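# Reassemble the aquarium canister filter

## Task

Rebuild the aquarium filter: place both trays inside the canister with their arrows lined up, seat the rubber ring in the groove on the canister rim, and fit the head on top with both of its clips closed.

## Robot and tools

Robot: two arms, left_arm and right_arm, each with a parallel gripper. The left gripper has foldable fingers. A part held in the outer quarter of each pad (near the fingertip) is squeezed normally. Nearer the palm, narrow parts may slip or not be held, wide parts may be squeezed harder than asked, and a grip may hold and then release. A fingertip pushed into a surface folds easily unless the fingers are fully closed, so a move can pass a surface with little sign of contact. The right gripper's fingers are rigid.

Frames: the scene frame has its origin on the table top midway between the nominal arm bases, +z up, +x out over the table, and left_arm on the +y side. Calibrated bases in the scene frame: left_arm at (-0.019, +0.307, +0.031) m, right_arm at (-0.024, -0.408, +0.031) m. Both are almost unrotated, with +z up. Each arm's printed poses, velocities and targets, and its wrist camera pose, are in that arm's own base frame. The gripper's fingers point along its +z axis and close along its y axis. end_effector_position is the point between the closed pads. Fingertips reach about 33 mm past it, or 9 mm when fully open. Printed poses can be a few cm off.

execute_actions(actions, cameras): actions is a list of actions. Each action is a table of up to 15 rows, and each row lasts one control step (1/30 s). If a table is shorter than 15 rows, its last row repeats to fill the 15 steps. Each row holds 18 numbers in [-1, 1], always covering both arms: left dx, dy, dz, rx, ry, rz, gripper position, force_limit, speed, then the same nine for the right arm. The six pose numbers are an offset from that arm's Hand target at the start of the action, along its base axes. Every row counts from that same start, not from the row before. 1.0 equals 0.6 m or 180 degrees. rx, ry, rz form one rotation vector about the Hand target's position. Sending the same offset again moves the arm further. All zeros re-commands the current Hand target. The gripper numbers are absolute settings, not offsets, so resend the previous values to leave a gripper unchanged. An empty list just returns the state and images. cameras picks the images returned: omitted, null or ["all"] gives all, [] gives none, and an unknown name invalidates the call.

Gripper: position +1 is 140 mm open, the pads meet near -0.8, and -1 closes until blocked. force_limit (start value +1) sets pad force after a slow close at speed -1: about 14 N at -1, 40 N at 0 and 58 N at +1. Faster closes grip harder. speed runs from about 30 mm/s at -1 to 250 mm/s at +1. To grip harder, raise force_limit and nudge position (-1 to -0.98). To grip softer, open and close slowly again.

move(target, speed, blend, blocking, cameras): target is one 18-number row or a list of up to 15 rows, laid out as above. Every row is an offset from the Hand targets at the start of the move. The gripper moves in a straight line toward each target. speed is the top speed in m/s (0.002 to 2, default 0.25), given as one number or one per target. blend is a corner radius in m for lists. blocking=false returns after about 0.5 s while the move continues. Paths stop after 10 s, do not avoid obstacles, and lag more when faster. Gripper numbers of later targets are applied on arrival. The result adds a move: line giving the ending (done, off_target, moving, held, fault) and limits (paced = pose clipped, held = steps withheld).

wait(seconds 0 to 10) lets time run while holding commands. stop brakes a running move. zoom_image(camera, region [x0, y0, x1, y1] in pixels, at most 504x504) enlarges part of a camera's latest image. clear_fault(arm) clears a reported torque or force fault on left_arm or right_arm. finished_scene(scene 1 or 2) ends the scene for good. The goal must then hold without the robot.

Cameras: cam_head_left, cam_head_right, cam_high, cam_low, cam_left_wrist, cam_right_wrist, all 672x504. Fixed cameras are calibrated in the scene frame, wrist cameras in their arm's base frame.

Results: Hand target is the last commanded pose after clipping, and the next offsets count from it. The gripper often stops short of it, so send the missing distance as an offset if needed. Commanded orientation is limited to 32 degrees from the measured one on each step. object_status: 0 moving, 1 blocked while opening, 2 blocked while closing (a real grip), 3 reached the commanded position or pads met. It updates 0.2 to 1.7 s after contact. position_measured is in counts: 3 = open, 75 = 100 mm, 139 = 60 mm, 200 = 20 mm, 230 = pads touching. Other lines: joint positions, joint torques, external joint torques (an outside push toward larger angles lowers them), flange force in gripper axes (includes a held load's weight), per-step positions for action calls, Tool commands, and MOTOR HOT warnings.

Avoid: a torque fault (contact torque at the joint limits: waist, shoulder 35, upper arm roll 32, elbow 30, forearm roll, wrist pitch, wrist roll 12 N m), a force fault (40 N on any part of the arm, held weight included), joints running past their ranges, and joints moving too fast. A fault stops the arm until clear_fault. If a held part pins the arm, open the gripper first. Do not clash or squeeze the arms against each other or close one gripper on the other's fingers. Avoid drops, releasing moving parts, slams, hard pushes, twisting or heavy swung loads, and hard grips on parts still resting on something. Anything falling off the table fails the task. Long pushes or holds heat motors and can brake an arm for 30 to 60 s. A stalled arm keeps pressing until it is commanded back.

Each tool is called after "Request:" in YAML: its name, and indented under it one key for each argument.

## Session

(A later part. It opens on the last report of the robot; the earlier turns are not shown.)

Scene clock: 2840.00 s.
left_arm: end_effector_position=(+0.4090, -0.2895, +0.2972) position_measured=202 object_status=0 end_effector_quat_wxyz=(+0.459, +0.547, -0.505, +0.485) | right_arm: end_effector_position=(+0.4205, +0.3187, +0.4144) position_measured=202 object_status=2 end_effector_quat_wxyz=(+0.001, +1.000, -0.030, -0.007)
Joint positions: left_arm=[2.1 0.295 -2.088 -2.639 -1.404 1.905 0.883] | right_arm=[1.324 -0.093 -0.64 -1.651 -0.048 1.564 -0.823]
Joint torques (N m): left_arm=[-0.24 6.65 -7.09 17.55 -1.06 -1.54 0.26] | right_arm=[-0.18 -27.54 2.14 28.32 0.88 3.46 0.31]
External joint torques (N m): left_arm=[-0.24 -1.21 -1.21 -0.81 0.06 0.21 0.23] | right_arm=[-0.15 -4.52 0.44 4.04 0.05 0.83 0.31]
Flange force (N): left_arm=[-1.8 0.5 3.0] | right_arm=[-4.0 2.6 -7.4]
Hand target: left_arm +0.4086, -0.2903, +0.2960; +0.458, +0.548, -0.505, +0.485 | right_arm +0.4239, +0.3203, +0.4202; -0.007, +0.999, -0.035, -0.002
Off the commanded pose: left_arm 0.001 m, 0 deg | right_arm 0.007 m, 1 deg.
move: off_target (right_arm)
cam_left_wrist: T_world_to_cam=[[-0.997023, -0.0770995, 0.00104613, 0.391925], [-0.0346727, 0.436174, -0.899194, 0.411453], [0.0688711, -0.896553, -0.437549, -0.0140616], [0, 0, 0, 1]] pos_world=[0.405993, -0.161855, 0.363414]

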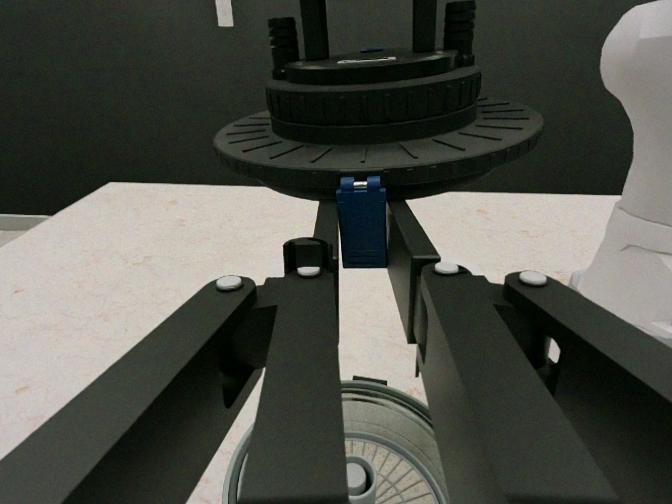

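Request:
move:
  target:
    - [0,0.023,0.0072,0,0,0,-1,-1,-1,0,0,0,0,0,0,-1,0,-1]
    - [0,0.0375,0.0263,0,0,0,-1,-1,-1,0,0,0,0,0,0,-1,0,-1]
    - [0,0.040,0.0433,0,0,0,-1,-1,-1,0,0,0,0,0,0,-1,0,-1]
  speed: 0.03
  cameras: ["cam_left_wrist"]

Scene clock: 2849.40 s.
left_arm: end_effector_position=(+0.4103, -0.2640, +0.3149) position_measured=203 object_status=2 end_effector_quat_wxyz=(+0.451, +0.552, -0.508, +0.483) | right_arm: end_effector_position=(+0.4217, +0.3233, +0.4197) position_measured=202 object_status=2 end_effector_quat_wxyz=(-0.008, +1.000, -0.030, -0.004)
Joint positions: left_arm=[2.189 0.39 -2.125 -2.641 -1.297 1.941 0.803] | right_arm=[1.322 -0.097 -0.637 -1.645 -0.04 1.573 -0.823]
Joint velocities: left_arm=[0 0 0.001 0.001 -0.001 0.001 -0.006] | right_arm=[within noise]
Joint torques (N m): left_arm=[0.35 10.05 -9.42 20.54 -2.15 -3.28 -0.36] | right_arm=[-0.74 -23.98 1.99 24.49 -0.11 2.73 0.36]
External joint torques (N m): left_arm=[0.34 3.43 -1.91 1.66 -1.01 -1.71 -0.39] | right_arm=[-0.62 -1.15 0.33 0.32 -0.95 0.06 0.36]
Flange force (N): left_arm=[13.3 8.9 -2.0] | right_arm=[-5.1 4.0 0.7]
Hand target: left_arm +0.4086, -0.2663, +0.3220; +0.458, +0.548, -0.505, +0.485 | right_arm +0.4239, +0.3203, +0.4202; -0.007, +0.999, -0.035, -0.002
Off the commanded pose: left_arm 0.008 m, 1 deg | right_arm 0.004 m, 1 deg.
move: off_target (left_arm, right_arm)
cam_left_wrist: T_world_to_cam=[[-0.996431, -0.0842764, -0.00485473, 0.394899], [-0.0338028, 0.451038, -0.891864, 0.417562], [0.0773528, -0.888517, -0.452277, 0.0196745], [0, 0, 0, 1]] pos_world=[0.406083, -0.137575, 0.383224]

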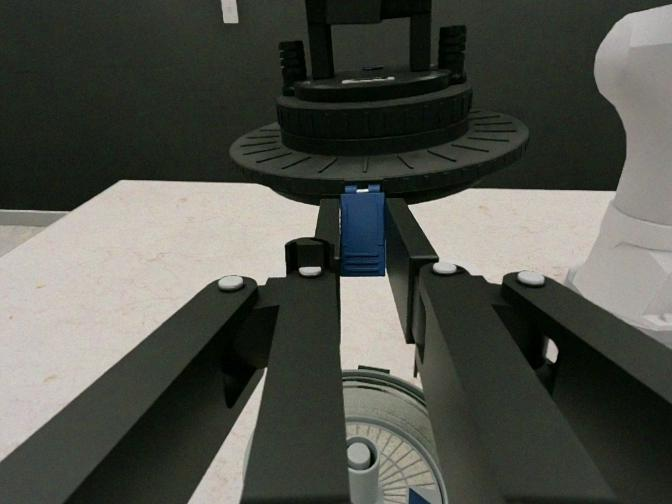

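Request:
wait:
  seconds: 0.2
  cameras: ["cam_right_wrist","cam_left_wrist","cam_head_left"]

Request:
zoom_image:
  camera: "cam_right_wrist"
  region: [60, 130, 260, 290]

Scene clock: 2860.63 s.
left_arm: end_effector_position=(+0.4102, -0.2641, +0.3149) position_measured=203 object_status=2 end_effector_quat_wxyz=(+0.452, +0.552, -0.508, +0.483) | right_arm: end_effector_position=(+0.4217, +0.3232, +0.4197) position_measured=202 object_status=2 end_effector_quat_wxyz=(-0.008, +1.000, -0.030, -0.004)
Joint positions: left_arm=[2.189 0.39 -2.125 -2.641 -1.297 1.942 0.802] | right_arm=[1.322 -0.097 -0.637 -1.645 -0.04 1.573 -0.823]
Joint torques (N m): left_arm=[0.36 10.02 -9.35 20.63 -2.2 -3.3 -0.37] | right_arm=[-0.73 -24.09 1.95 24.45 -0.16 2.73 0.33]
External joint torques (N m): left_arm=[0.36 3.42 -1.84 1.82 -1.07 -1.73 -0.4] | right_arm=[-0.73 -1.21 0.15 0.26 -1.01 0.06 0.33]
Flange force (N): left_arm=[13.1 8.1 -1.9] | right_arm=[-5.2 4.5 1.0]
Hand target: left_arm +0.4086, -0.2663, +0.3220; +0.458, +0.548, -0.505, +0.485 | right_arm +0.4239, +0.3203, +0.4202; -0.007, +0.999, -0.035, -0.002
Tool commands: left_gripper/position=-1.0 left_gripper/force_limit=-1.0 left_gripper/speed=-1.0 right_gripper/position=-1.0 right_gripper/force_limit=+0.0 right_gripper/speed=-1.0
Off the commanded pose: left_arm 0.008 m, 1 deg | right_arm 0.004 m, 1 deg.
wait: 0.20 s; at rest from the start
cam_left_wrist: T_world_to_cam=[[-0.996437, -0.084267, -0.00361764, 0.394428], [-0.0349167, 0.451165, -0.891757, 0.417996], [0.0767778, -0.888453, -0.4525, 0.0200046], [0, 0, 0, 1]] pos_world=[0.406082, -0.137575, 0.38323]
cam_right_wrist: T_world_to_cam=[[-0.0531443, -0.998096, -0.0313061, 0.366501], [-0.946715, 0.0403861, 0.319531, 0.263108], [-0.317658, 0.0466192, -0.947059, 0.657526], [0, 0, 0, 1]] pos_world=[0.477435, 0.324524, 0.550118]
Images, in order (width x height): cam_head_left 672x504, cam_left_wrist 672x504, cam_right_wrist 672x504.

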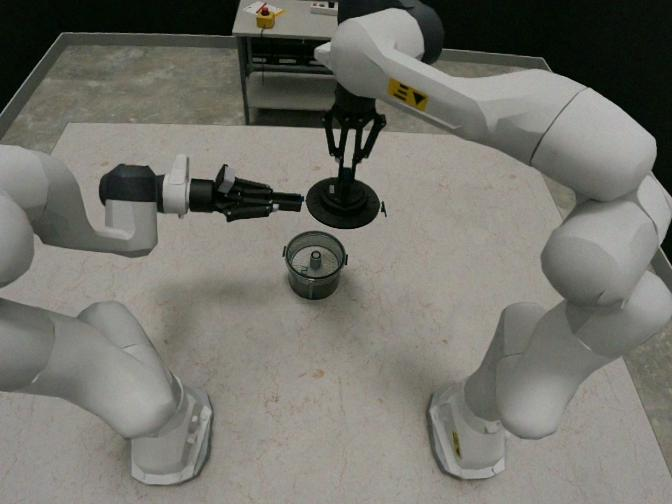

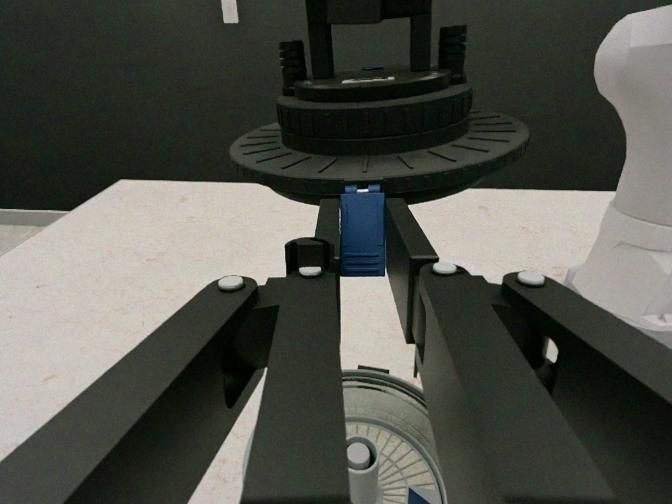

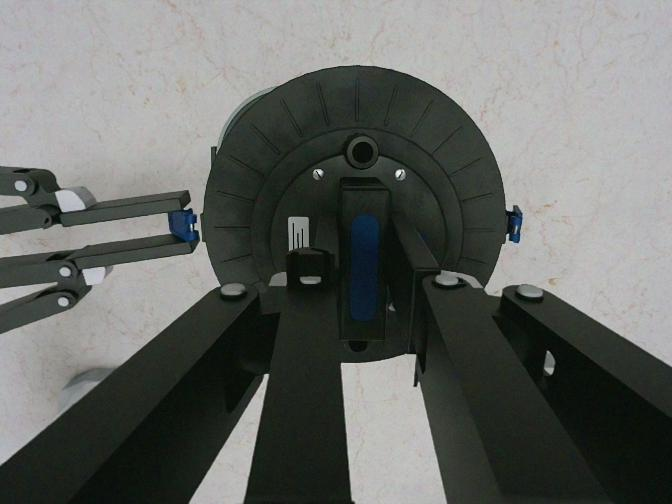

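Scaled by 2.520 from the camera's image (finer frame: 960x720).

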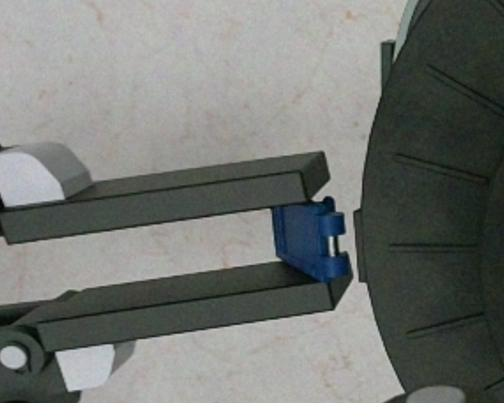

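Request:
move:
  target:
    - [0,0.017,0.025,0,0,0,-1,-1,-1,0,0,0,0,0,0,-1,0,-1]
    - [0,0.017,0.05,0,0,0,-1,-1,-1,0,0,0,0,0,0,-1,0,-1]
  speed: 0.03
  cameras: ["cam_left_wrist","cam_right_wrist"]

Request:
zoom_image:
  camera: "cam_right_wrist"
  region: [60, 130, 260, 290]

Scene clock: 2868.90 s.
left_arm: end_effector_position=(+0.4094, -0.2530, +0.3390) position_measured=203 object_status=2 end_effector_quat_wxyz=(+0.450, +0.556, -0.508, +0.480) | right_arm: end_effector_position=(+0.4233, +0.3221, +0.4236) position_measured=202 object_status=2 end_effector_quat_wxyz=(-0.012, +0.999, -0.032, -0.002)
Joint positions: left_arm=[2.246 0.481 -2.173 -2.639 -1.222 1.978 0.702] | right_arm=[1.319 -0.102 -0.637 -1.641 -0.04 1.573 -0.823]
Joint velocities: left_arm=[-0.001 0 0 -0.001 0.001 -0.001 -0.006] | right_arm=[within noise]
Joint torques (N m): left_arm=[-0.7 11.41 -11.37 23.64 -3.5 -3.83 -0.48] | right_arm=[0.18 -21.14 2.77 21.94 0.07 2.2 0.39]
External joint torques (N m): left_arm=[-0.67 5.86 -2.44 4.2 -2.37 -2.45 -0.51] | right_arm=[0.16 1.52 0.87 -2.23 -0.79 -0.49 0.39]
Flange force (N): left_arm=[17.1 5.4 0.2] | right_arm=[-5.4 2.4 5.7]
Hand target: left_arm +0.4086, -0.2561, +0.3520; +0.458, +0.548, -0.505, +0.485 | right_arm +0.4239, +0.3203, +0.4202; -0.007, +0.999, -0.035, -0.002
Off the commanded pose: left_arm 0.013 m, 1 deg | right_arm 0.004 m, 1 deg.
move: off_target (left_arm, right_arm)
cam_left_wrist: T_world_to_cam=[[-0.996288, -0.0860729, 0.000869554, 0.392669], [-0.040439, 0.459113, -0.887457, 0.437283], [0.0759868, -0.884198, -0.46089, 0.0449975], [0, 0, 0, 1]] pos_world=[0.405476, -0.127177, 0.408467]
cam_right_wrist: T_world_to_cam=[[-0.0560191, -0.997682, -0.0386314, 0.369712], [-0.94796, 0.0410015, 0.315738, 0.265407], [-0.313422, 0.0543084, -0.94806, 0.657992], [0, 0, 0, 1]] pos_world=[0.478535, 0.322239, 0.554299]

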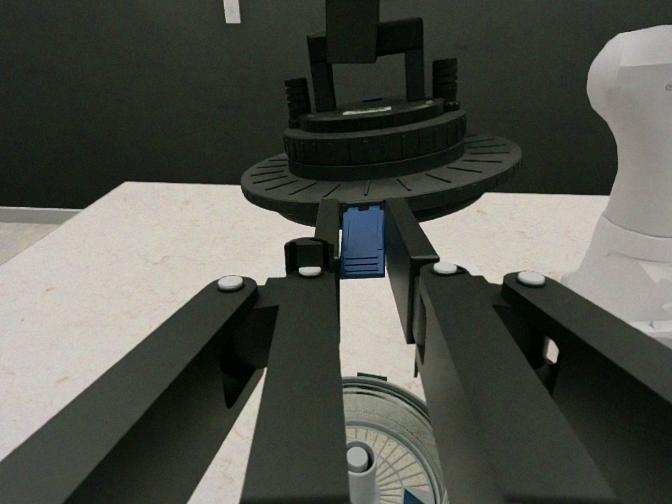

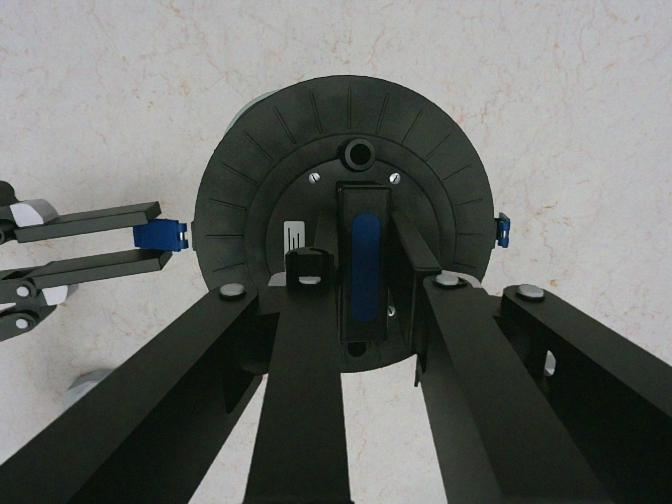

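Scaled by 2.520 from the camera's image (finer frame: 960x720).

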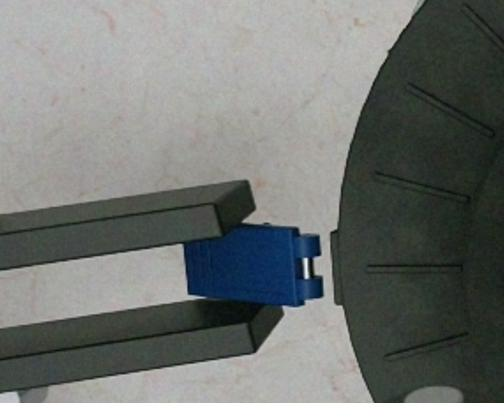

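Request:
move:
  target:
    - [0.0013,0.005,-0.02,0,0,0,-1,-1,-1,0,0,0,0,0,0,-1,0,-1]
    - [0.0013,0.006,-0.02,0,0,0,-0.3,-1,-0.5,0,0,0,0,0,0,-1,0,-1]
  speed: 0.03
  cameras: []

Request:
move:
  target:
    - [0.0,0.2,0,0,0,0,-0.3,-1,-0.5,0,0,0,0,0,0,-1,0,-1]
  speed: 0.15
  cameras: ["cam_left_wrist","cam_right_wrist"]

Request:
zoom_image:
  camera: "cam_right_wrist"
  region: [60, 130, 260, 290]

Scene clock: 2882.57 s.
left_arm: end_effector_position=(+0.4095, -0.2522, +0.3379) position_measured=167 object_status=0 end_effector_quat_wxyz=(+0.457, +0.550, -0.506, +0.483) | right_arm: end_effector_position=(+0.4215, +0.3214, +0.4155) position_measured=202 object_status=2 end_effector_quat_wxyz=(-0.003, +0.999, -0.031, -0.006)
Joint positions: left_arm=[2.204 0.477 -2.121 -2.633 -1.222 1.963 0.721] | right_arm=[1.318 -0.093 -0.635 -1.65 -0.042 1.571 -0.823]
Joint torques (N m): left_arm=[-0.17 5.08 -9.75 19.35 -1.18 -1.64 0.13] | right_arm=[-0.09 -27.56 2.66 27.62 0.53 2.92 0.25]
External joint torques (N m): left_arm=[-0.17 0.38 -0.58 0.3 -0.02 -0.19 0.09] | right_arm=[-0.1 -4.44 0.94 3.33 -0.31 0.26 0.25]
Flange force (N): left_arm=[1.8 1.1 0.4] | right_arm=[-6.8 4.4 -6.3]
Hand target: left_arm +0.4094, -0.2525, +0.3400; +0.458, +0.548, -0.505, +0.485 | right_arm +0.4239, +0.3203, +0.4202; -0.007, +0.999, -0.035, -0.002
Off the commanded pose: left_arm 0.002 m, 0 deg | right_arm 0.005 m, 1 deg.
move: off_target (right_arm); target 2's new numbers were sent with left_arm's hand 0.006 m and 1 deg from that target

Scene clock: 2884.17 s.
left_arm: end_effector_position=(+0.4106, -0.1324, +0.3403) position_measured=167 object_status=3 end_effector_quat_wxyz=(+0.456, +0.548, -0.505, +0.487) | right_arm: end_effector_position=(+0.4215, +0.3213, +0.4155) position_measured=202 object_status=2 end_effector_quat_wxyz=(-0.003, +0.999, -0.031, -0.006)
Joint positions: left_arm=[2.281 0.471 -1.882 -2.52 -0.967 1.736 0.685] | right_arm=[1.318 -0.093 -0.635 -1.65 -0.042 1.571 -0.823]
Joint velocities: left_arm=[0 -0.001 -0.001 0 0 -0.004 -0.002] | right_arm=[within noise]
Joint torques (N m): left_arm=[0.02 -0.76 -11.22 18.45 -1.26 -1.54 -0.1] | right_arm=[-0.11 -27.55 2.64 27.74 0.54 2.95 0.25]
External joint torques (N m): left_arm=[0.02 -0.71 -0.44 0.35 0.36 -0.16 -0.13] | right_arm=[-0.18 -4.61 0.87 3.54 -0.31 0.3 0.25]
Flange force (N): left_arm=[0.7 -0.7 -0.8] | right_arm=[-6.5 4.4 -6.8]
Hand target: left_arm +0.4094, -0.1325, +0.3400; +0.458, +0.548, -0.505, +0.485 | right_arm +0.4239, +0.3203, +0.4202; -0.007, +0.999, -0.035, -0.002
Off the commanded pose: left_arm 0.001 m, 0 deg | right_arm 0.005 m, 1 deg.
move: off_target (right_arm)
cam_left_wrist: T_world_to_cam=[[-0.996636, -0.0818299, -0.00446033, 0.406734], [-0.0318401, 0.436794, -0.898998, 0.380514], [0.0755132, -0.895832, -0.43793, 0.142939], [0, 0, 0, 1]] pos_world=[0.406688, -0.00487385, 0.406493]
cam_right_wrist: T_world_to_cam=[[-0.055301, -0.998242, -0.0213128, 0.361184], [-0.945104, 0.0454485, 0.323592, 0.260401], [-0.322055, 0.0380378, -0.945956, 0.657759], [0, 0, 0, 1]] pos_world=[0.477915, 0.323695, 0.545646]

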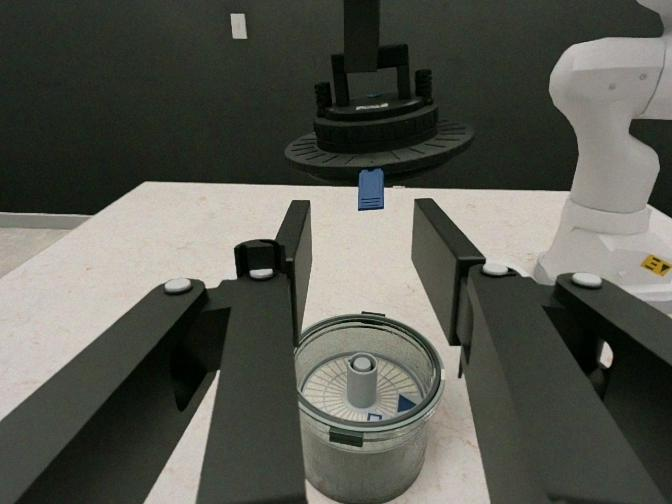

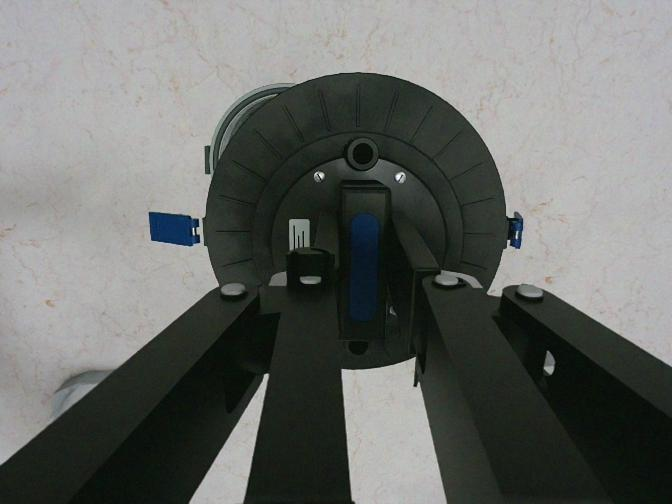

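Scaled by 2.520 from the camera's image (finer frame: 960x720).

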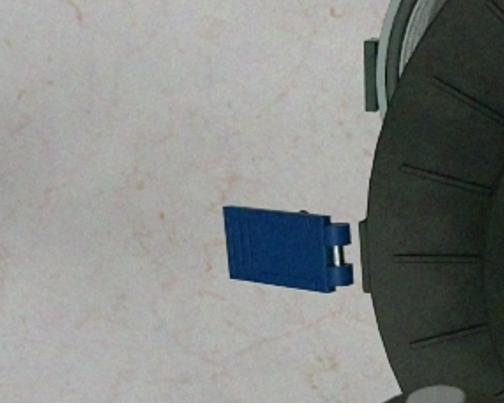

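Request:
move:
  target:
    - [0,0,0,0,0,0,-0.3,-1,-0.5,0,0,0,0,0,-0.5,-1,0,-1]
    - [0,0,0,0,0,0,-0.3,-1,-0.5,0,0,0,0,0,-1.0,-1,0,-1]
  speed: 0.4
  cameras: ["cam_left_wrist","cam_right_wrist"]

Scene clock: 2898.63 s.
left_arm: end_effector_position=(+0.4105, -0.1324, +0.3404) position_measured=167 object_status=3 end_effector_quat_wxyz=(+0.457, +0.547, -0.505, +0.487) | right_arm: end_effector_position=(+0.4210, +0.3185, +0.4127) position_measured=202 object_status=2 end_effector_quat_wxyz=(-0.007, +0.032, +0.999, -0.014)
Joint positions: left_arm=[2.281 0.47 -1.881 -2.52 -0.966 1.734 0.684] | right_arm=[1.095 -0.063 -0.422 -1.634 -0.038 1.549 2.309]
Joint velocities: left_arm=[within noise] | right_arm=[0 0 0 0 0 -0.001 0.006]
Joint torques (N m): left_arm=[0.23 -0.84 -11.46 18.13 -1.42 -1.56 -0.1] | right_arm=[0.34 -33.15 1.92 27.34 0.32 3.07 0.23]
External joint torques (N m): left_arm=[0.21 -0.83 -0.68 -0.03 0.21 -0.18 -0.13] | right_arm=[0.38 -5.95 1.18 3.37 -0.54 0.68 0.24]
Flange force (N): left_arm=[1.9 1.8 0.3] | right_arm=[9.3 -6.0 -4.5]
Hand target: left_arm +0.4094, -0.1325, +0.3400; +0.458, +0.548, -0.505, +0.485 | right_arm +0.4239, +0.3203, +0.4202; +0.002, +0.035, +0.999, -0.007
Off the commanded pose: left_arm 0.001 m, 0 deg | right_arm 0.008 m, 1 deg.
move: off_target (right_arm)
cam_left_wrist: T_world_to_cam=[[-0.996697, -0.0811245, -0.00362237, 0.406431], [-0.0322644, 0.436547, -0.899103, 0.380865], [0.0745206, -0.896016, -0.437723, 0.143438], [0, 0, 0, 1]] pos_world=[0.406688, -0.00477112, 0.406696]
cam_right_wrist: T_world_to_cam=[[0.0559825, 0.997536, -0.0422893, -0.315558], [0.952971, -0.0407503, 0.300308, -0.501158], [0.297845, -0.0571125, -0.952904, 0.427176], [0, 0, 0, 1]] pos_world=[0.368023, 0.318755, 0.544215]

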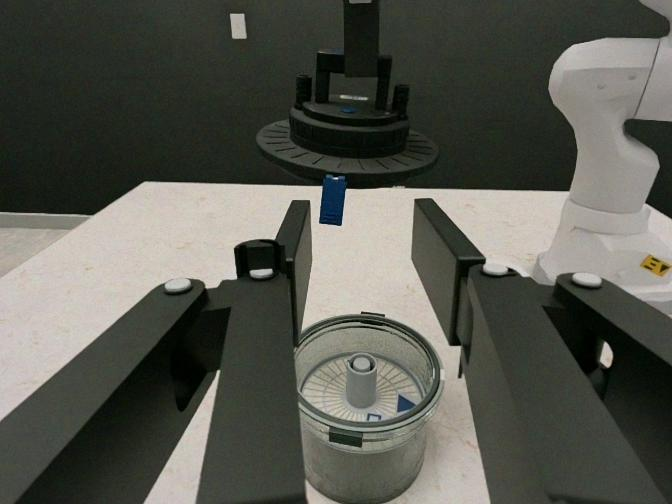

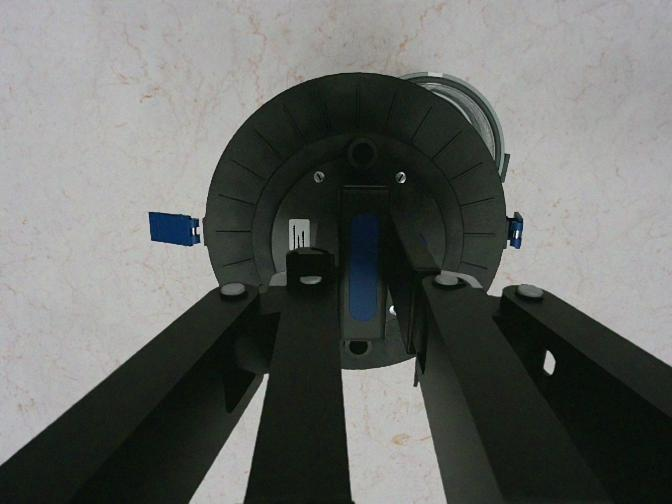

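Request:
move:
  target:
    - [0.0433,0,-0.08,0,0,0,-0.2,-1,-0.5,0,0,0,0,0,0,-1,0,-1]
    - [0.0433,-0.2125,-0.08,0,0,0,-0.2,-1,-0.5,0,0,0,0,0,0,-1,0,-1]
  speed: 0.12
  cameras: ["cam_left_wrist","cam_right_wrist"]

Scene clock: 2909.63 s.
left_arm: end_effector_position=(+0.4341, -0.2604, +0.2931) position_measured=154 object_status=3 end_effector_quat_wxyz=(+0.461, +0.547, -0.506, +0.483) | right_arm: end_effector_position=(+0.4211, +0.3184, +0.4126) position_measured=202 object_status=2 end_effector_quat_wxyz=(-0.006, +0.033, +0.999, -0.014)
Joint positions: left_arm=[1.815 0.376 -1.743 -2.558 -1.269 1.948 0.847] | right_arm=[1.095 -0.064 -0.422 -1.635 -0.038 1.549 2.311]
Joint velocities: left_arm=[0 0 0 0 -0.002 0.002 0.005] | right_arm=[within noise]
Joint torques (N m): left_arm=[-0.05 -1.97 -9.55 17.39 -1.48 -1.17 0.23] | right_arm=[0.36 -33.04 1.85 27.43 0.33 3.03 0.32]
External joint torques (N m): left_arm=[-0.02 -0.75 -0.42 -0.11 -0.4 0.53 0.2] | right_arm=[0.42 -5.8 1.13 3.4 -0.53 0.63 0.32]
Flange force (N): left_arm=[0.0 0.0 0.0] | right_arm=[8.9 -5.5 -4.9]
Hand target: left_arm +0.4354, -0.2600, +0.2920; +0.458, +0.548, -0.505, +0.485 | right_arm +0.4239, +0.3203, +0.4202; +0.002, +0.035, +0.999, -0.007
Off the commanded pose: left_arm 0.002 m, 0 deg | right_arm 0.008 m, 1 deg.
move: off_target (right_arm)
cam_left_wrist: T_world_to_cam=[[-0.997378, -0.072327, 0.002486, 0.420174], [-0.0338694, 0.436146, -0.899238, 0.39563], [0.063955, -0.896965, -0.437452, 0.0105102], [0, 0, 0, 1]] pos_world=[0.4318, -0.132735, 0.359319]
cam_right_wrist: T_world_to_cam=[[0.0581152, 0.997413, -0.042301, -0.316301], [0.952757, -0.04276, 0.300709, -0.500664], [0.298122, -0.0577783, -0.952777, 0.427214], [0, 0, 0, 1]] pos_world=[0.368031, 0.318758, 0.544214]

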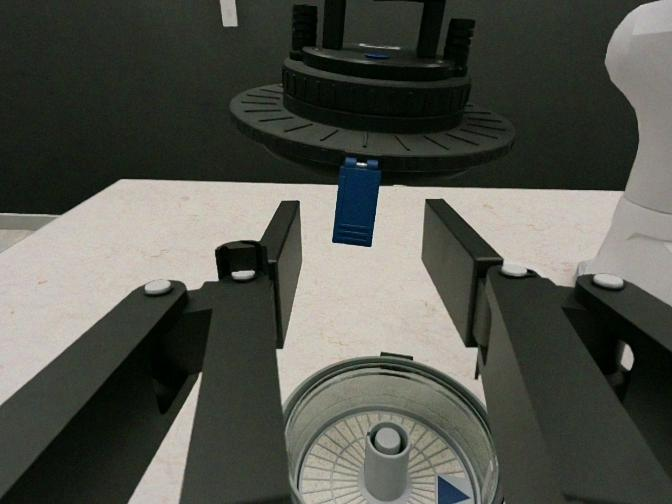

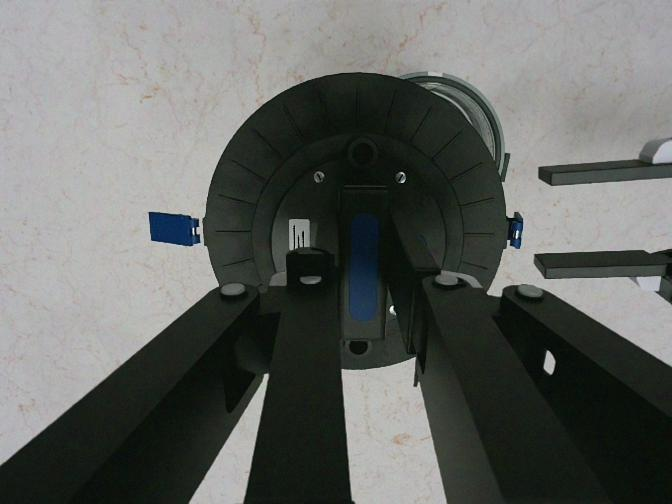

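Request:
move:
  target:
    - [0.003,-0.05,0.0,0,0,0,-0.2,-1,-0.5,0,0,0,0,0,0,-1,0,-1]
  speed: 0.06
  cameras: ["cam_left_wrist"]

Request:
move:
  target:
    - [0,0,0,0,0,0,-1,-1,-1,0,0,0,0,0,0,-1,0,-1]
  speed: 0.06
  cameras: ["cam_left_wrist"]

Scene clock: 2916.80 s.
left_arm: end_effector_position=(+0.4348, -0.2907, +0.2925) position_measured=154 object_status=3 end_effector_quat_wxyz=(+0.461, +0.547, -0.505, +0.483) | right_arm: end_effector_position=(+0.4211, +0.3184, +0.4126) position_measured=202 object_status=2 end_effector_quat_wxyz=(-0.006, +0.033, +0.999, -0.014)
Joint positions: left_arm=[1.742 0.358 -1.752 -2.557 -1.348 1.986 0.866] | right_arm=[1.095 -0.064 -0.422 -1.635 -0.039 1.549 2.311]
Joint velocities: left_arm=[0.001 0 0 0.001 -0.002 0.002 0.006] | right_arm=[within noise]
Joint torques (N m): left_arm=[-0.14 -1.63 -9.12 18.13 -1.32 -1.31 0.22] | right_arm=[0.39 -33.04 1.86 27.57 0.35 3.02 0.3]
External joint torques (N m): left_arm=[-0.06 -0.88 -0.28 0.34 -0.31 0.42 0.19] | right_arm=[0.46 -5.92 1.16 3.63 -0.51 0.63 0.3]
Flange force (N): left_arm=[0.0 0.0 0.0] | right_arm=[8.6 -5.2 -5.6]
Hand target: left_arm +0.4372, -0.2900, +0.2920; +0.458, +0.548, -0.505, +0.485 | right_arm +0.4239, +0.3203, +0.4202; +0.002, +0.035, +0.999, -0.007
Off the commanded pose: left_arm 0.002 m, 0 deg | right_arm 0.008 m, 1 deg.
move: off_target (right_arm)
cam_left_wrist: T_world_to_cam=[[-0.997445, -0.0713152, 0.00426051, 0.41854], [-0.0350057, 0.435878, -0.899325, 0.408733], [0.0622784, -0.897176, -0.437261, -0.016409], [0, 0, 0, 1]] pos_world=[0.432801, -0.163031, 0.358626]

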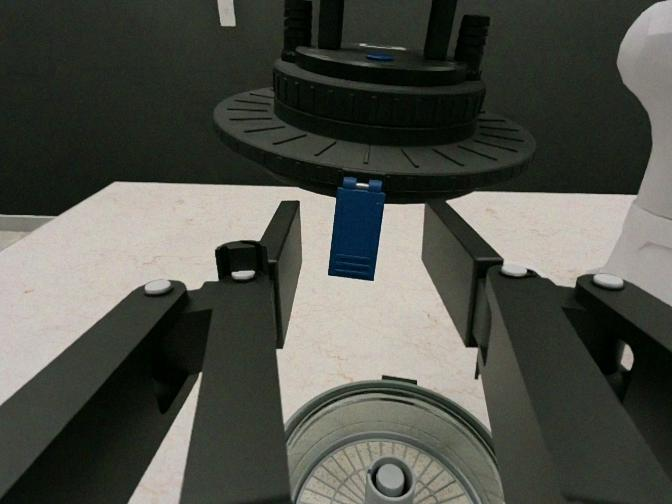

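Scene clock: 2918.03 s.
left_arm: end_effector_position=(+0.4369, -0.2896, +0.2923) position_measured=200 object_status=0 end_effector_quat_wxyz=(+0.458, +0.547, -0.506, +0.485) | right_arm: end_effector_position=(+0.4205, +0.3191, +0.4125) position_measured=202 object_status=2 end_effector_quat_wxyz=(-0.006, +0.032, +0.999, -0.014)
Joint positions: left_arm=[1.741 0.358 -1.751 -2.556 -1.349 1.989 0.87] | right_arm=[1.096 -0.064 -0.42 -1.635 -0.039 1.549 2.311]
Joint velocities: left_arm=[-0.001 -0.001 0.001 0 -0.001 0 0.006] | right_arm=[within noise]
Joint torques (N m): left_arm=[-0.41 -1.08 -9.73 17.22 -1.08 -1.63 0] | right_arm=[0.18 -32.93 1.48 27.85 0.36 3.37 0.31]
External joint torques (N m): left_arm=[-0.42 -0.33 -0.96 -0.65 -0.08 0.1 -0.03] | right_arm=[0.22 -5.59 0.74 3.78 -0.5 0.97 0.31]
Flange force (N): left_arm=[0.0 0.0 0.0] | right_arm=[6.7 -4.4 -5.5]
Hand target: left_arm +0.4372, -0.2900, +0.2920; +0.458, +0.548, -0.505, +0.485 | right_arm +0.4239, +0.3203, +0.4202; +0.002, +0.035, +0.999, -0.007
Off the commanded pose: left_arm 0.001 m, 0 deg | right_arm 0.008 m, 1 deg.
move: off_target (right_arm)
cam_left_wrist: T_world_to_cam=[[-0.997114, -0.0759172, -0.000931626, 0.420675], [-0.0324806, 0.437634, -0.898566, 0.407245], [0.0686244, -0.895943, -0.438836, -0.0175919], [0, 0, 0, 1]] pos_world=[0.433896, -0.162049, 0.358609]

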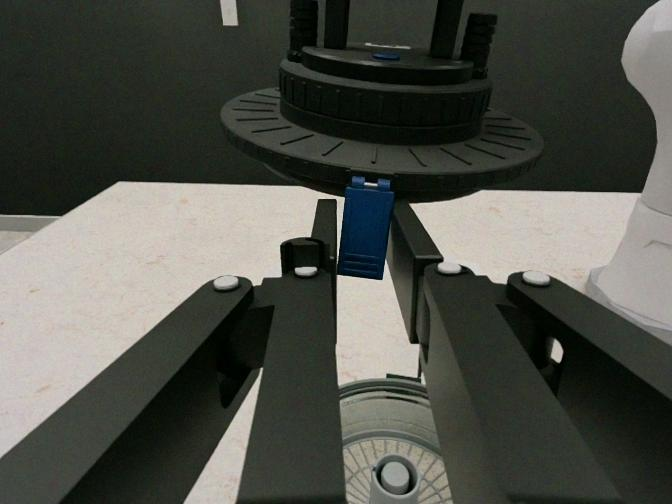

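Gripped. Swing it out the same way.

Request:
move:
  target:
    - [0,0.023,0.0072,0,0,0,-1,-1,-1,0,0,0,0,0,0,-1,0,-1]
    - [0,0.0375,0.0263,0,0,0,-1,-1,-1,0,0,0,0,0,0,-1,0,-1]
    - [0,0.045,0.055,0,0,0,-1,-1,-1,0,0,0,0,0,0,-1,0,-1]
    - [0,0.057,0.085,0,0,0,-1,-1,-1,0,0,0,0,0,0,-1,0,-1]
  speed: 0.03
  cameras: ["cam_left_wrist","cam_right_wrist"]

Request:
zoom_image:
  camera: "cam_right_wrist"
  region: [440, 130, 640, 290]

Scene clock: 2926.90 s.
left_arm: end_effector_position=(+0.4380, -0.2556, +0.3417) position_measured=230 object_status=3 end_effector_quat_wxyz=(+0.456, +0.548, -0.505, +0.486) | right_arm: end_effector_position=(+0.4215, +0.3213, +0.4145) position_measured=202 object_status=2 end_effector_quat_wxyz=(-0.003, +0.031, +0.999, -0.010)
Joint positions: left_arm=[2.018 0.464 -1.969 -2.55 -1.218 1.99 0.712] | right_arm=[1.095 -0.066 -0.417 -1.635 -0.039 1.556 2.312]
Joint velocities: left_arm=[0 -0.001 0 0 -0.002 -0.001 -0.006] | right_arm=[within noise]
Joint torques (N m): left_arm=[1.02 2.28 -11.66 19.25 -1.02 -1.61 -0.12] | right_arm=[0.01 -32.27 1.69 27.6 0.5 2.8 0.19]
External joint torques (N m): left_arm=[1.08 0.3 -1.17 0.15 0.1 -0.16 -0.15] | right_arm=[0.04 -5.18 0.93 3.66 -0.36 0.39 0.2]
Flange force (N): left_arm=[7.5 9.4 -2.7] | right_arm=[5.4 -3.4 -7.1]
Hand target: left_arm +0.4372, -0.2558, +0.3430; +0.458, +0.548, -0.505, +0.485 | right_arm +0.4239, +0.3203, +0.4202; +0.002, +0.035, +0.999, -0.007
Off the commanded pose: left_arm 0.002 m, 0 deg | right_arm 0.006 m, 1 deg.
move: off_target (right_arm)
cam_left_wrist: T_world_to_cam=[[-0.996729, -0.0807729, -0.00277686, 0.423749], [-0.033078, 0.439045, -0.897856, 0.437239], [0.0737416, -0.894827, -0.440281, 0.0330482], [0, 0, 0, 1]] pos_world=[0.434388, -0.128168, 0.408305]
cam_right_wrist: T_world_to_cam=[[0.0549047, 0.997857, -0.0355843, -0.320647], [0.95071, -0.0413515, 0.307313, -0.503844], [0.305183, -0.0507032, -0.950943, 0.422946], [0, 0, 0, 1]] pos_world=[0.367538, 0.32057, 0.545625]

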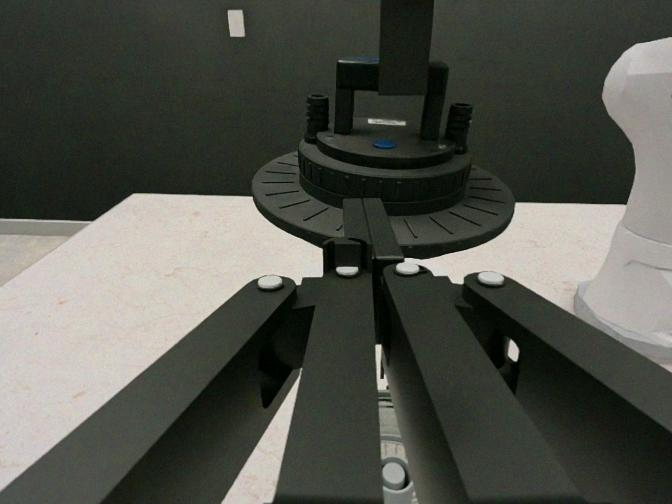

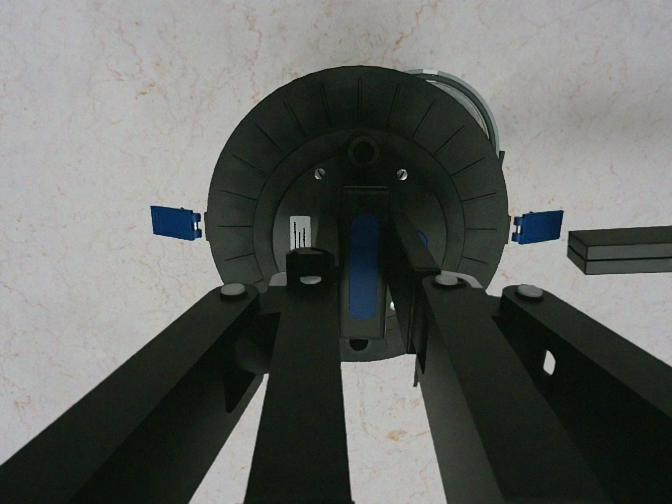

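Scaled by 2.520 from the camera's image (finer frame: 960x720).

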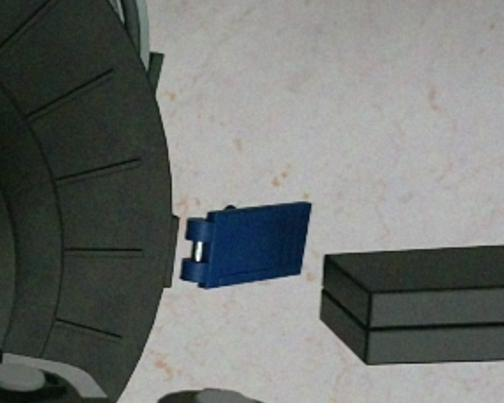

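Request:
move:
  target:
    - [0,0.23,0,0,0,0,-1,-1,-1,0,0,0,0,0,0.5,-1,0,-1]
    - [0,0.23,0,0,0,0,-1,-1,-1,0.004,0.1,0,0,0,1.0,-1,0,-1]
  speed: 0.4
  cameras: ["cam_left_wrist","cam_right_wrist"]

Scene clock: 2942.50 s.
left_arm: end_effector_position=(+0.4382, -0.1178, +0.3434) position_measured=230 object_status=3 end_effector_quat_wxyz=(+0.457, +0.547, -0.505, +0.487) | right_arm: end_effector_position=(+0.4253, +0.3794, +0.4143) position_measured=202 object_status=2 end_effector_quat_wxyz=(-0.001, +0.999, -0.038, -0.004)
Joint positions: left_arm=[2.099 0.477 -1.715 -2.421 -0.943 1.736 0.657] | right_arm=[1.273 0.071 -0.576 -1.492 0.045 1.546 -0.795]
Joint velocities: left_arm=[within noise] | right_arm=[0 0 -0.001 0 0 0 -0.005]
Joint torques (N m): left_arm=[0.08 -4.85 -12.79 18.27 -1.46 -1.5 -0.11] | right_arm=[-0.07 -34.65 -0.56 28.04 1.14 2.87 -0.13]
External joint torques (N m): left_arm=[0.08 -0.46 -0.6 0.17 0.2 -0.17 -0.14] | right_arm=[-0.09 -4.7 0.58 3.97 0.32 0.24 -0.13]
Flange force (N): left_arm=[2.9 2.6 0.2] | right_arm=[-1.2 0.8 -9.4]
Hand target: left_arm +0.4372, -0.1178, +0.3430; +0.458, +0.548, -0.505, +0.485 | right_arm +0.4263, +0.3803, +0.4202; -0.007, +0.999, -0.035, -0.002
Off the commanded pose: left_arm 0.001 m, 0 deg | right_arm 0.006 m, 1 deg.
move: off_target (right_arm)
cam_left_wrist: T_world_to_cam=[[-0.996712, -0.0809477, -0.00353157, 0.435302], [-0.0322688, 0.436553, -0.8991, 0.377997], [0.0743217, -0.896029, -0.43773, 0.155808], [0, 0, 0, 1]] pos_world=[0.434489, 0.00982961, 0.409596]
cam_right_wrist: T_world_to_cam=[[-0.0696237, -0.997454, -0.0154366, 0.422694], [-0.945372, 0.0610325, 0.320228, 0.257167], [-0.318471, 0.0368888, -0.947215, 0.655078], [0, 0, 0, 1]] pos_world=[0.481171, 0.381757, 0.544672]

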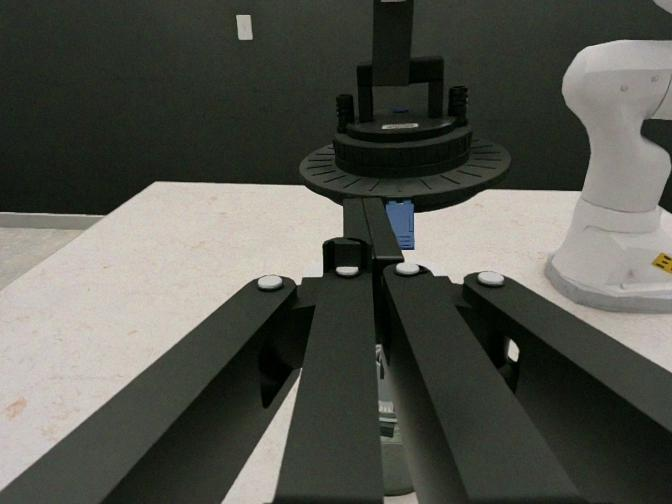

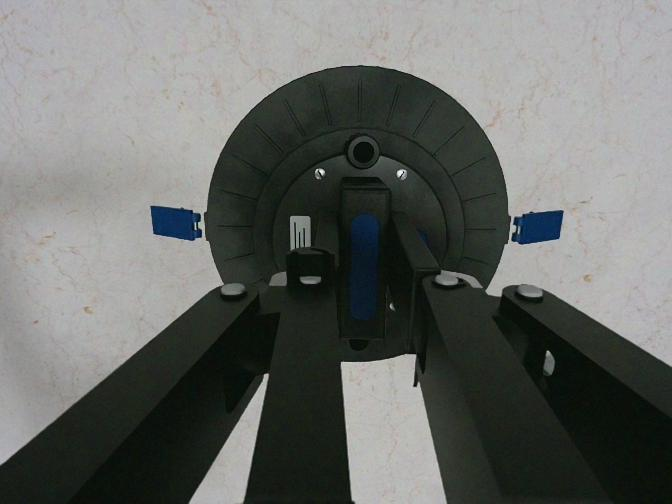

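Request:
move:
  target:
    - [0,0,0,0,0,0,-1,-1,-1,0.002,0.0075,-0.2,0,0,0,-1,0,-1]
    - [0,0,0,0,0,0,-1,-1,-1,0.002,0.0075,-0.322,0,0,0,-1,0,-1]
  speed: [0.12,0.05]
  cameras: ["cam_left_wrist","cam_right_wrist"]

Request:
zoom_image:
  camera: "cam_right_wrist"
  region: [140, 40, 570, 300]

Scene clock: 2957.27 s.
left_arm: end_effector_position=(+0.4382, -0.1177, +0.3434) position_measured=230 object_status=3 end_effector_quat_wxyz=(+0.457, +0.547, -0.505, +0.487) | right_arm: end_effector_position=(+0.4237, +0.3807, +0.2210) position_measured=202 object_status=2 end_effector_quat_wxyz=(+0.002, +0.999, -0.037, -0.007)
Joint positions: left_arm=[2.099 0.477 -1.715 -2.42 -0.943 1.736 0.657] | right_arm=[1.286 0.089 -0.572 -1.967 0.061 2.029 -0.809]
Joint velocities: left_arm=[within noise] | right_arm=[0 0 0 0 0 0.005 -0.003]
Joint torques (N m): left_arm=[0.1 -4.86 -12.82 18.13 -1.47 -1.48 -0.08] | right_arm=[0.21 -35.53 -1.02 27.51 1.08 3.1 -0.39]
External joint torques (N m): left_arm=[0.19 -0.41 -0.58 0.08 0.19 -0.14 -0.11] | right_arm=[0.23 -4.56 0.52 2.8 0.35 0.46 -0.39]
Flange force (N): left_arm=[3.1 3.4 0.3] | right_arm=[-3.3 3.2 -7.2]
Hand target: left_arm +0.4372, -0.1178, +0.3430; +0.458, +0.548, -0.505, +0.485 | right_arm +0.4275, +0.3848, +0.2270; -0.007, +0.999, -0.035, -0.002
Off the commanded pose: left_arm 0.001 m, 0 deg | right_arm 0.008 m, 1 deg.
move: off_target (right_arm)
cam_left_wrist: T_world_to_cam=[[-0.996712, -0.080948, -0.00353156, 0.435302], [-0.0322623, 0.436473, -0.899139, 0.378011], [0.0743249, -0.896068, -0.43765, 0.155774], [0, 0, 0, 1]] pos_world=[0.434489, 0.00982956, 0.409596]
cam_right_wrist: T_world_to_cam=[[-0.0677227, -0.997649, -0.0104664, 0.419051], [-0.943741, 0.0606529, 0.325075, 0.315968], [-0.323676, 0.0318926, -0.94563, 0.475142], [0, 0, 0, 1]] pos_world=[0.480364, 0.383748, 0.350981]

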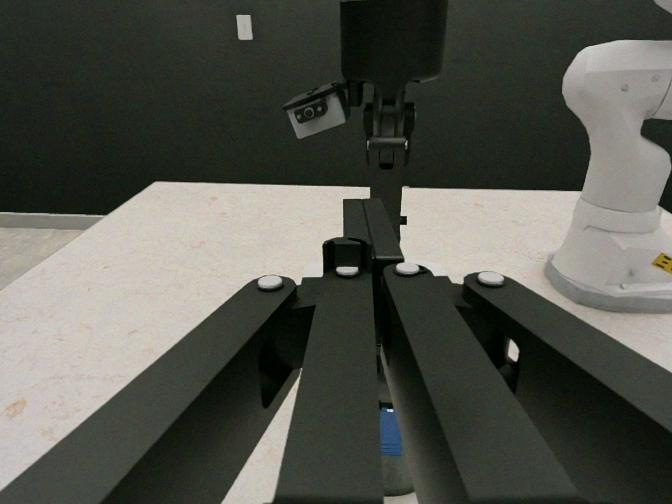

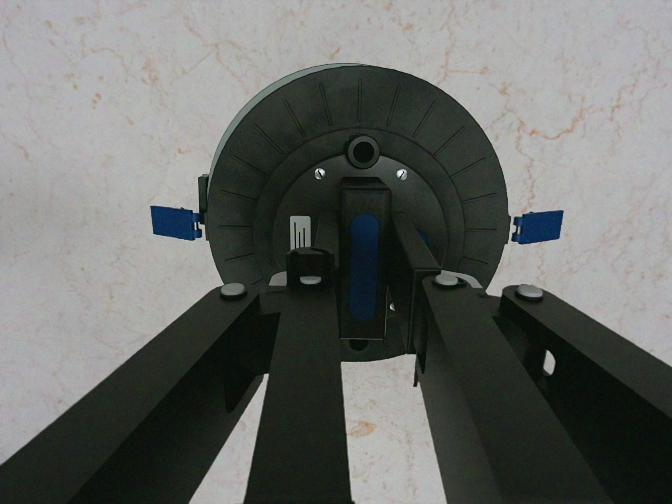

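Scaled by 1.172 from the camera's image (finer frame: 960x720).

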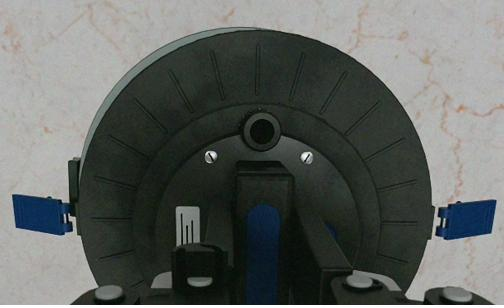

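Request:
move:
  target:
    - [0,0,0,0,0,0,-1,-1,-1,0.005,0.015,0,0,0,0,-1,0,-1]
  speed: [0.05]
  cameras: ["cam_right_wrist"]

Request:
zoom_image:
  camera: "cam_right_wrist"
  region: [140, 40, 570, 300]

Scene clock: 2969.73 s.
left_arm: end_effector_position=(+0.4383, -0.1177, +0.3434) position_measured=230 object_status=3 end_effector_quat_wxyz=(+0.457, +0.547, -0.505, +0.487) | right_arm: end_effector_position=(+0.4291, +0.3900, +0.2211) position_measured=202 object_status=2 end_effector_quat_wxyz=(+0.000, +0.999, -0.038, -0.004)
Joint positions: left_arm=[2.099 0.476 -1.715 -2.42 -0.943 1.736 0.657] | right_arm=[1.286 0.118 -0.572 -1.938 0.078 2.03 -0.812]
Joint torques (N m): left_arm=[0.1 -4.87 -12.87 18.1 -1.47 -1.48 -0.07] | right_arm=[0.3 -36.13 -1.41 27.75 0.97 2.89 -0.32]
External joint torques (N m): left_arm=[0.16 -0.43 -0.65 0.07 0.19 -0.13 -0.1] | right_arm=[0.25 -4.59 0.53 3.26 0.25 0.27 -0.32]
Flange force (N): left_arm=[3.2 3.6 0.5] | right_arm=[-2.2 1.8 -8.5]
Hand target: left_arm +0.4372, -0.1178, +0.3430; +0.458, +0.548, -0.505, +0.485 | right_arm +0.4305, +0.3938, +0.2270; -0.007, +0.999, -0.035, -0.002
Off the commanded pose: left_arm 0.001 m, 0 deg | right_arm 0.007 m, 1 deg.
move: off_target (right_arm)
cam_right_wrist: T_world_to_cam=[[-0.0694031, -0.99747, -0.0154155, 0.430548], [-0.945429, 0.0608351, 0.3201, 0.322219], [-0.318352, 0.0367902, -0.947258, 0.472921], [0, 0, 0, 1]] pos_world=[0.485072, 0.392458, 0.351473]

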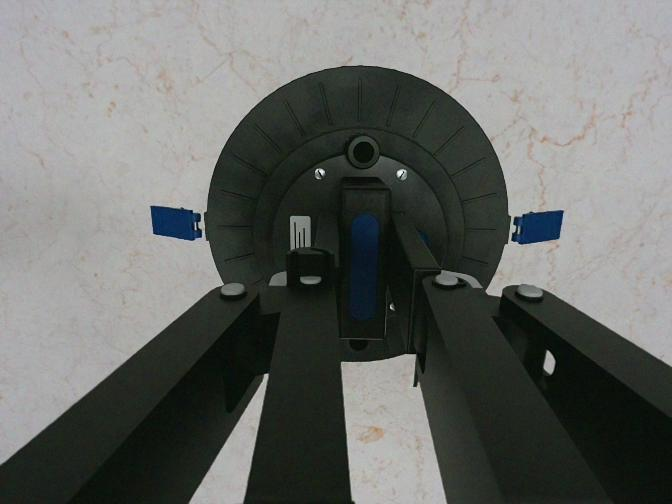

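Scaled by 1.172 from the camera's image (finer frame: 960x720).

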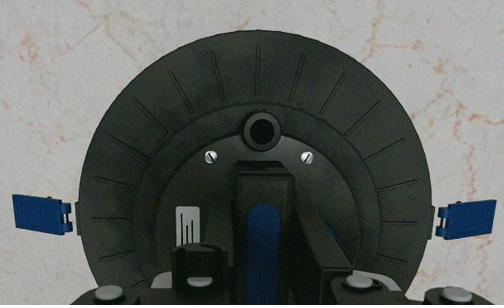

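Request:
move:
  target:
    - [0,0,0,0,0,0,-1,-1,-1,0,0,-0.02,0,0,0,-1,0,-1]
  speed: [0.02]
  cameras: ["cam_right_wrist","cam_head_left"]

Scene clock: 2974.70 s.
left_arm: end_effector_position=(+0.4383, -0.1177, +0.3435) position_measured=230 object_status=3 end_effector_quat_wxyz=(+0.457, +0.547, -0.505, +0.487) | right_arm: end_effector_position=(+0.4299, +0.3919, +0.2172) position_measured=202 object_status=2 end_effector_quat_wxyz=(-0.005, +0.999, -0.038, -0.003)
Joint positions: left_arm=[2.099 0.476 -1.715 -2.42 -0.943 1.736 0.657] | right_arm=[1.285 0.119 -0.572 -1.948 0.085 2.05 -0.818]
Joint velocities: left_arm=[within noise] | right_arm=[-0.001 0 -0.002 -0.002 0.002 0.003 -0.001]
Joint torques (N m): left_arm=[0.03 -4.89 -12.82 18.05 -1.48 -1.46 -0.11] | right_arm=[0.42 -30.92 -0.52 22.52 1.3 3.4 -0.19]
External joint torques (N m): left_arm=[-0.05 -0.55 -0.73 -0.08 0.18 -0.14 -0.14] | right_arm=[0.45 0.76 1.52 -1.97 0.58 0.74 -0.18]
Flange force (N): left_arm=[2.8 3.0 0.9] | right_arm=[-4.0 2.6 6.1]
Hand target: left_arm +0.4372, -0.1178, +0.3430; +0.458, +0.548, -0.505, +0.485 | right_arm +0.4305, +0.3938, +0.2150; -0.007, +0.999, -0.035, -0.002
Off the commanded pose: left_arm 0.001 m, 0 deg | right_arm 0.003 m, 0 deg.
move: done
cam_right_wrist: T_world_to_cam=[[-0.068369, -0.997358, -0.0245374, 0.433869], [-0.946446, 0.0570608, 0.31778, 0.326542], [-0.31554, 0.0449496, -0.947847, 0.465125], [0, 0, 0, 1]] pos_world=[0.485484, 0.393183, 0.347745]
Images, in order (width x height): cam_head_left 672x504, cam_right_wrist 672x504.

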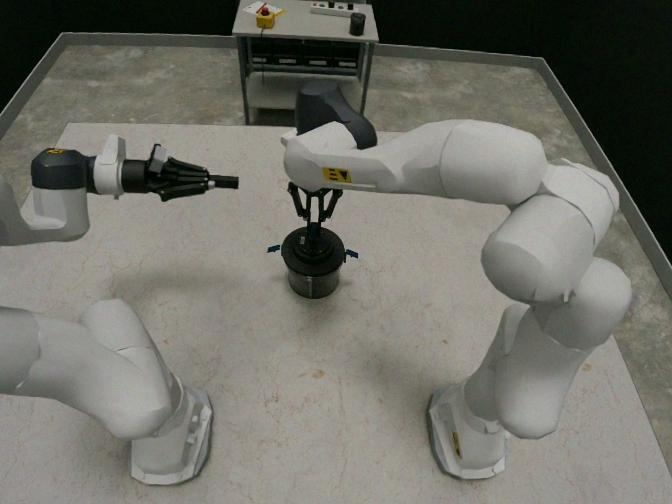

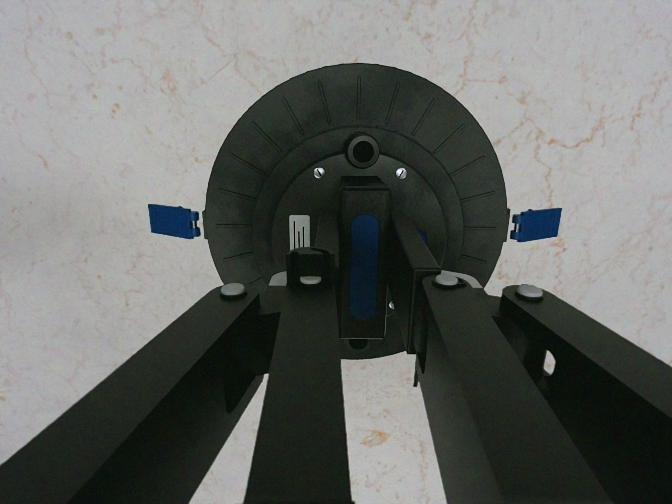

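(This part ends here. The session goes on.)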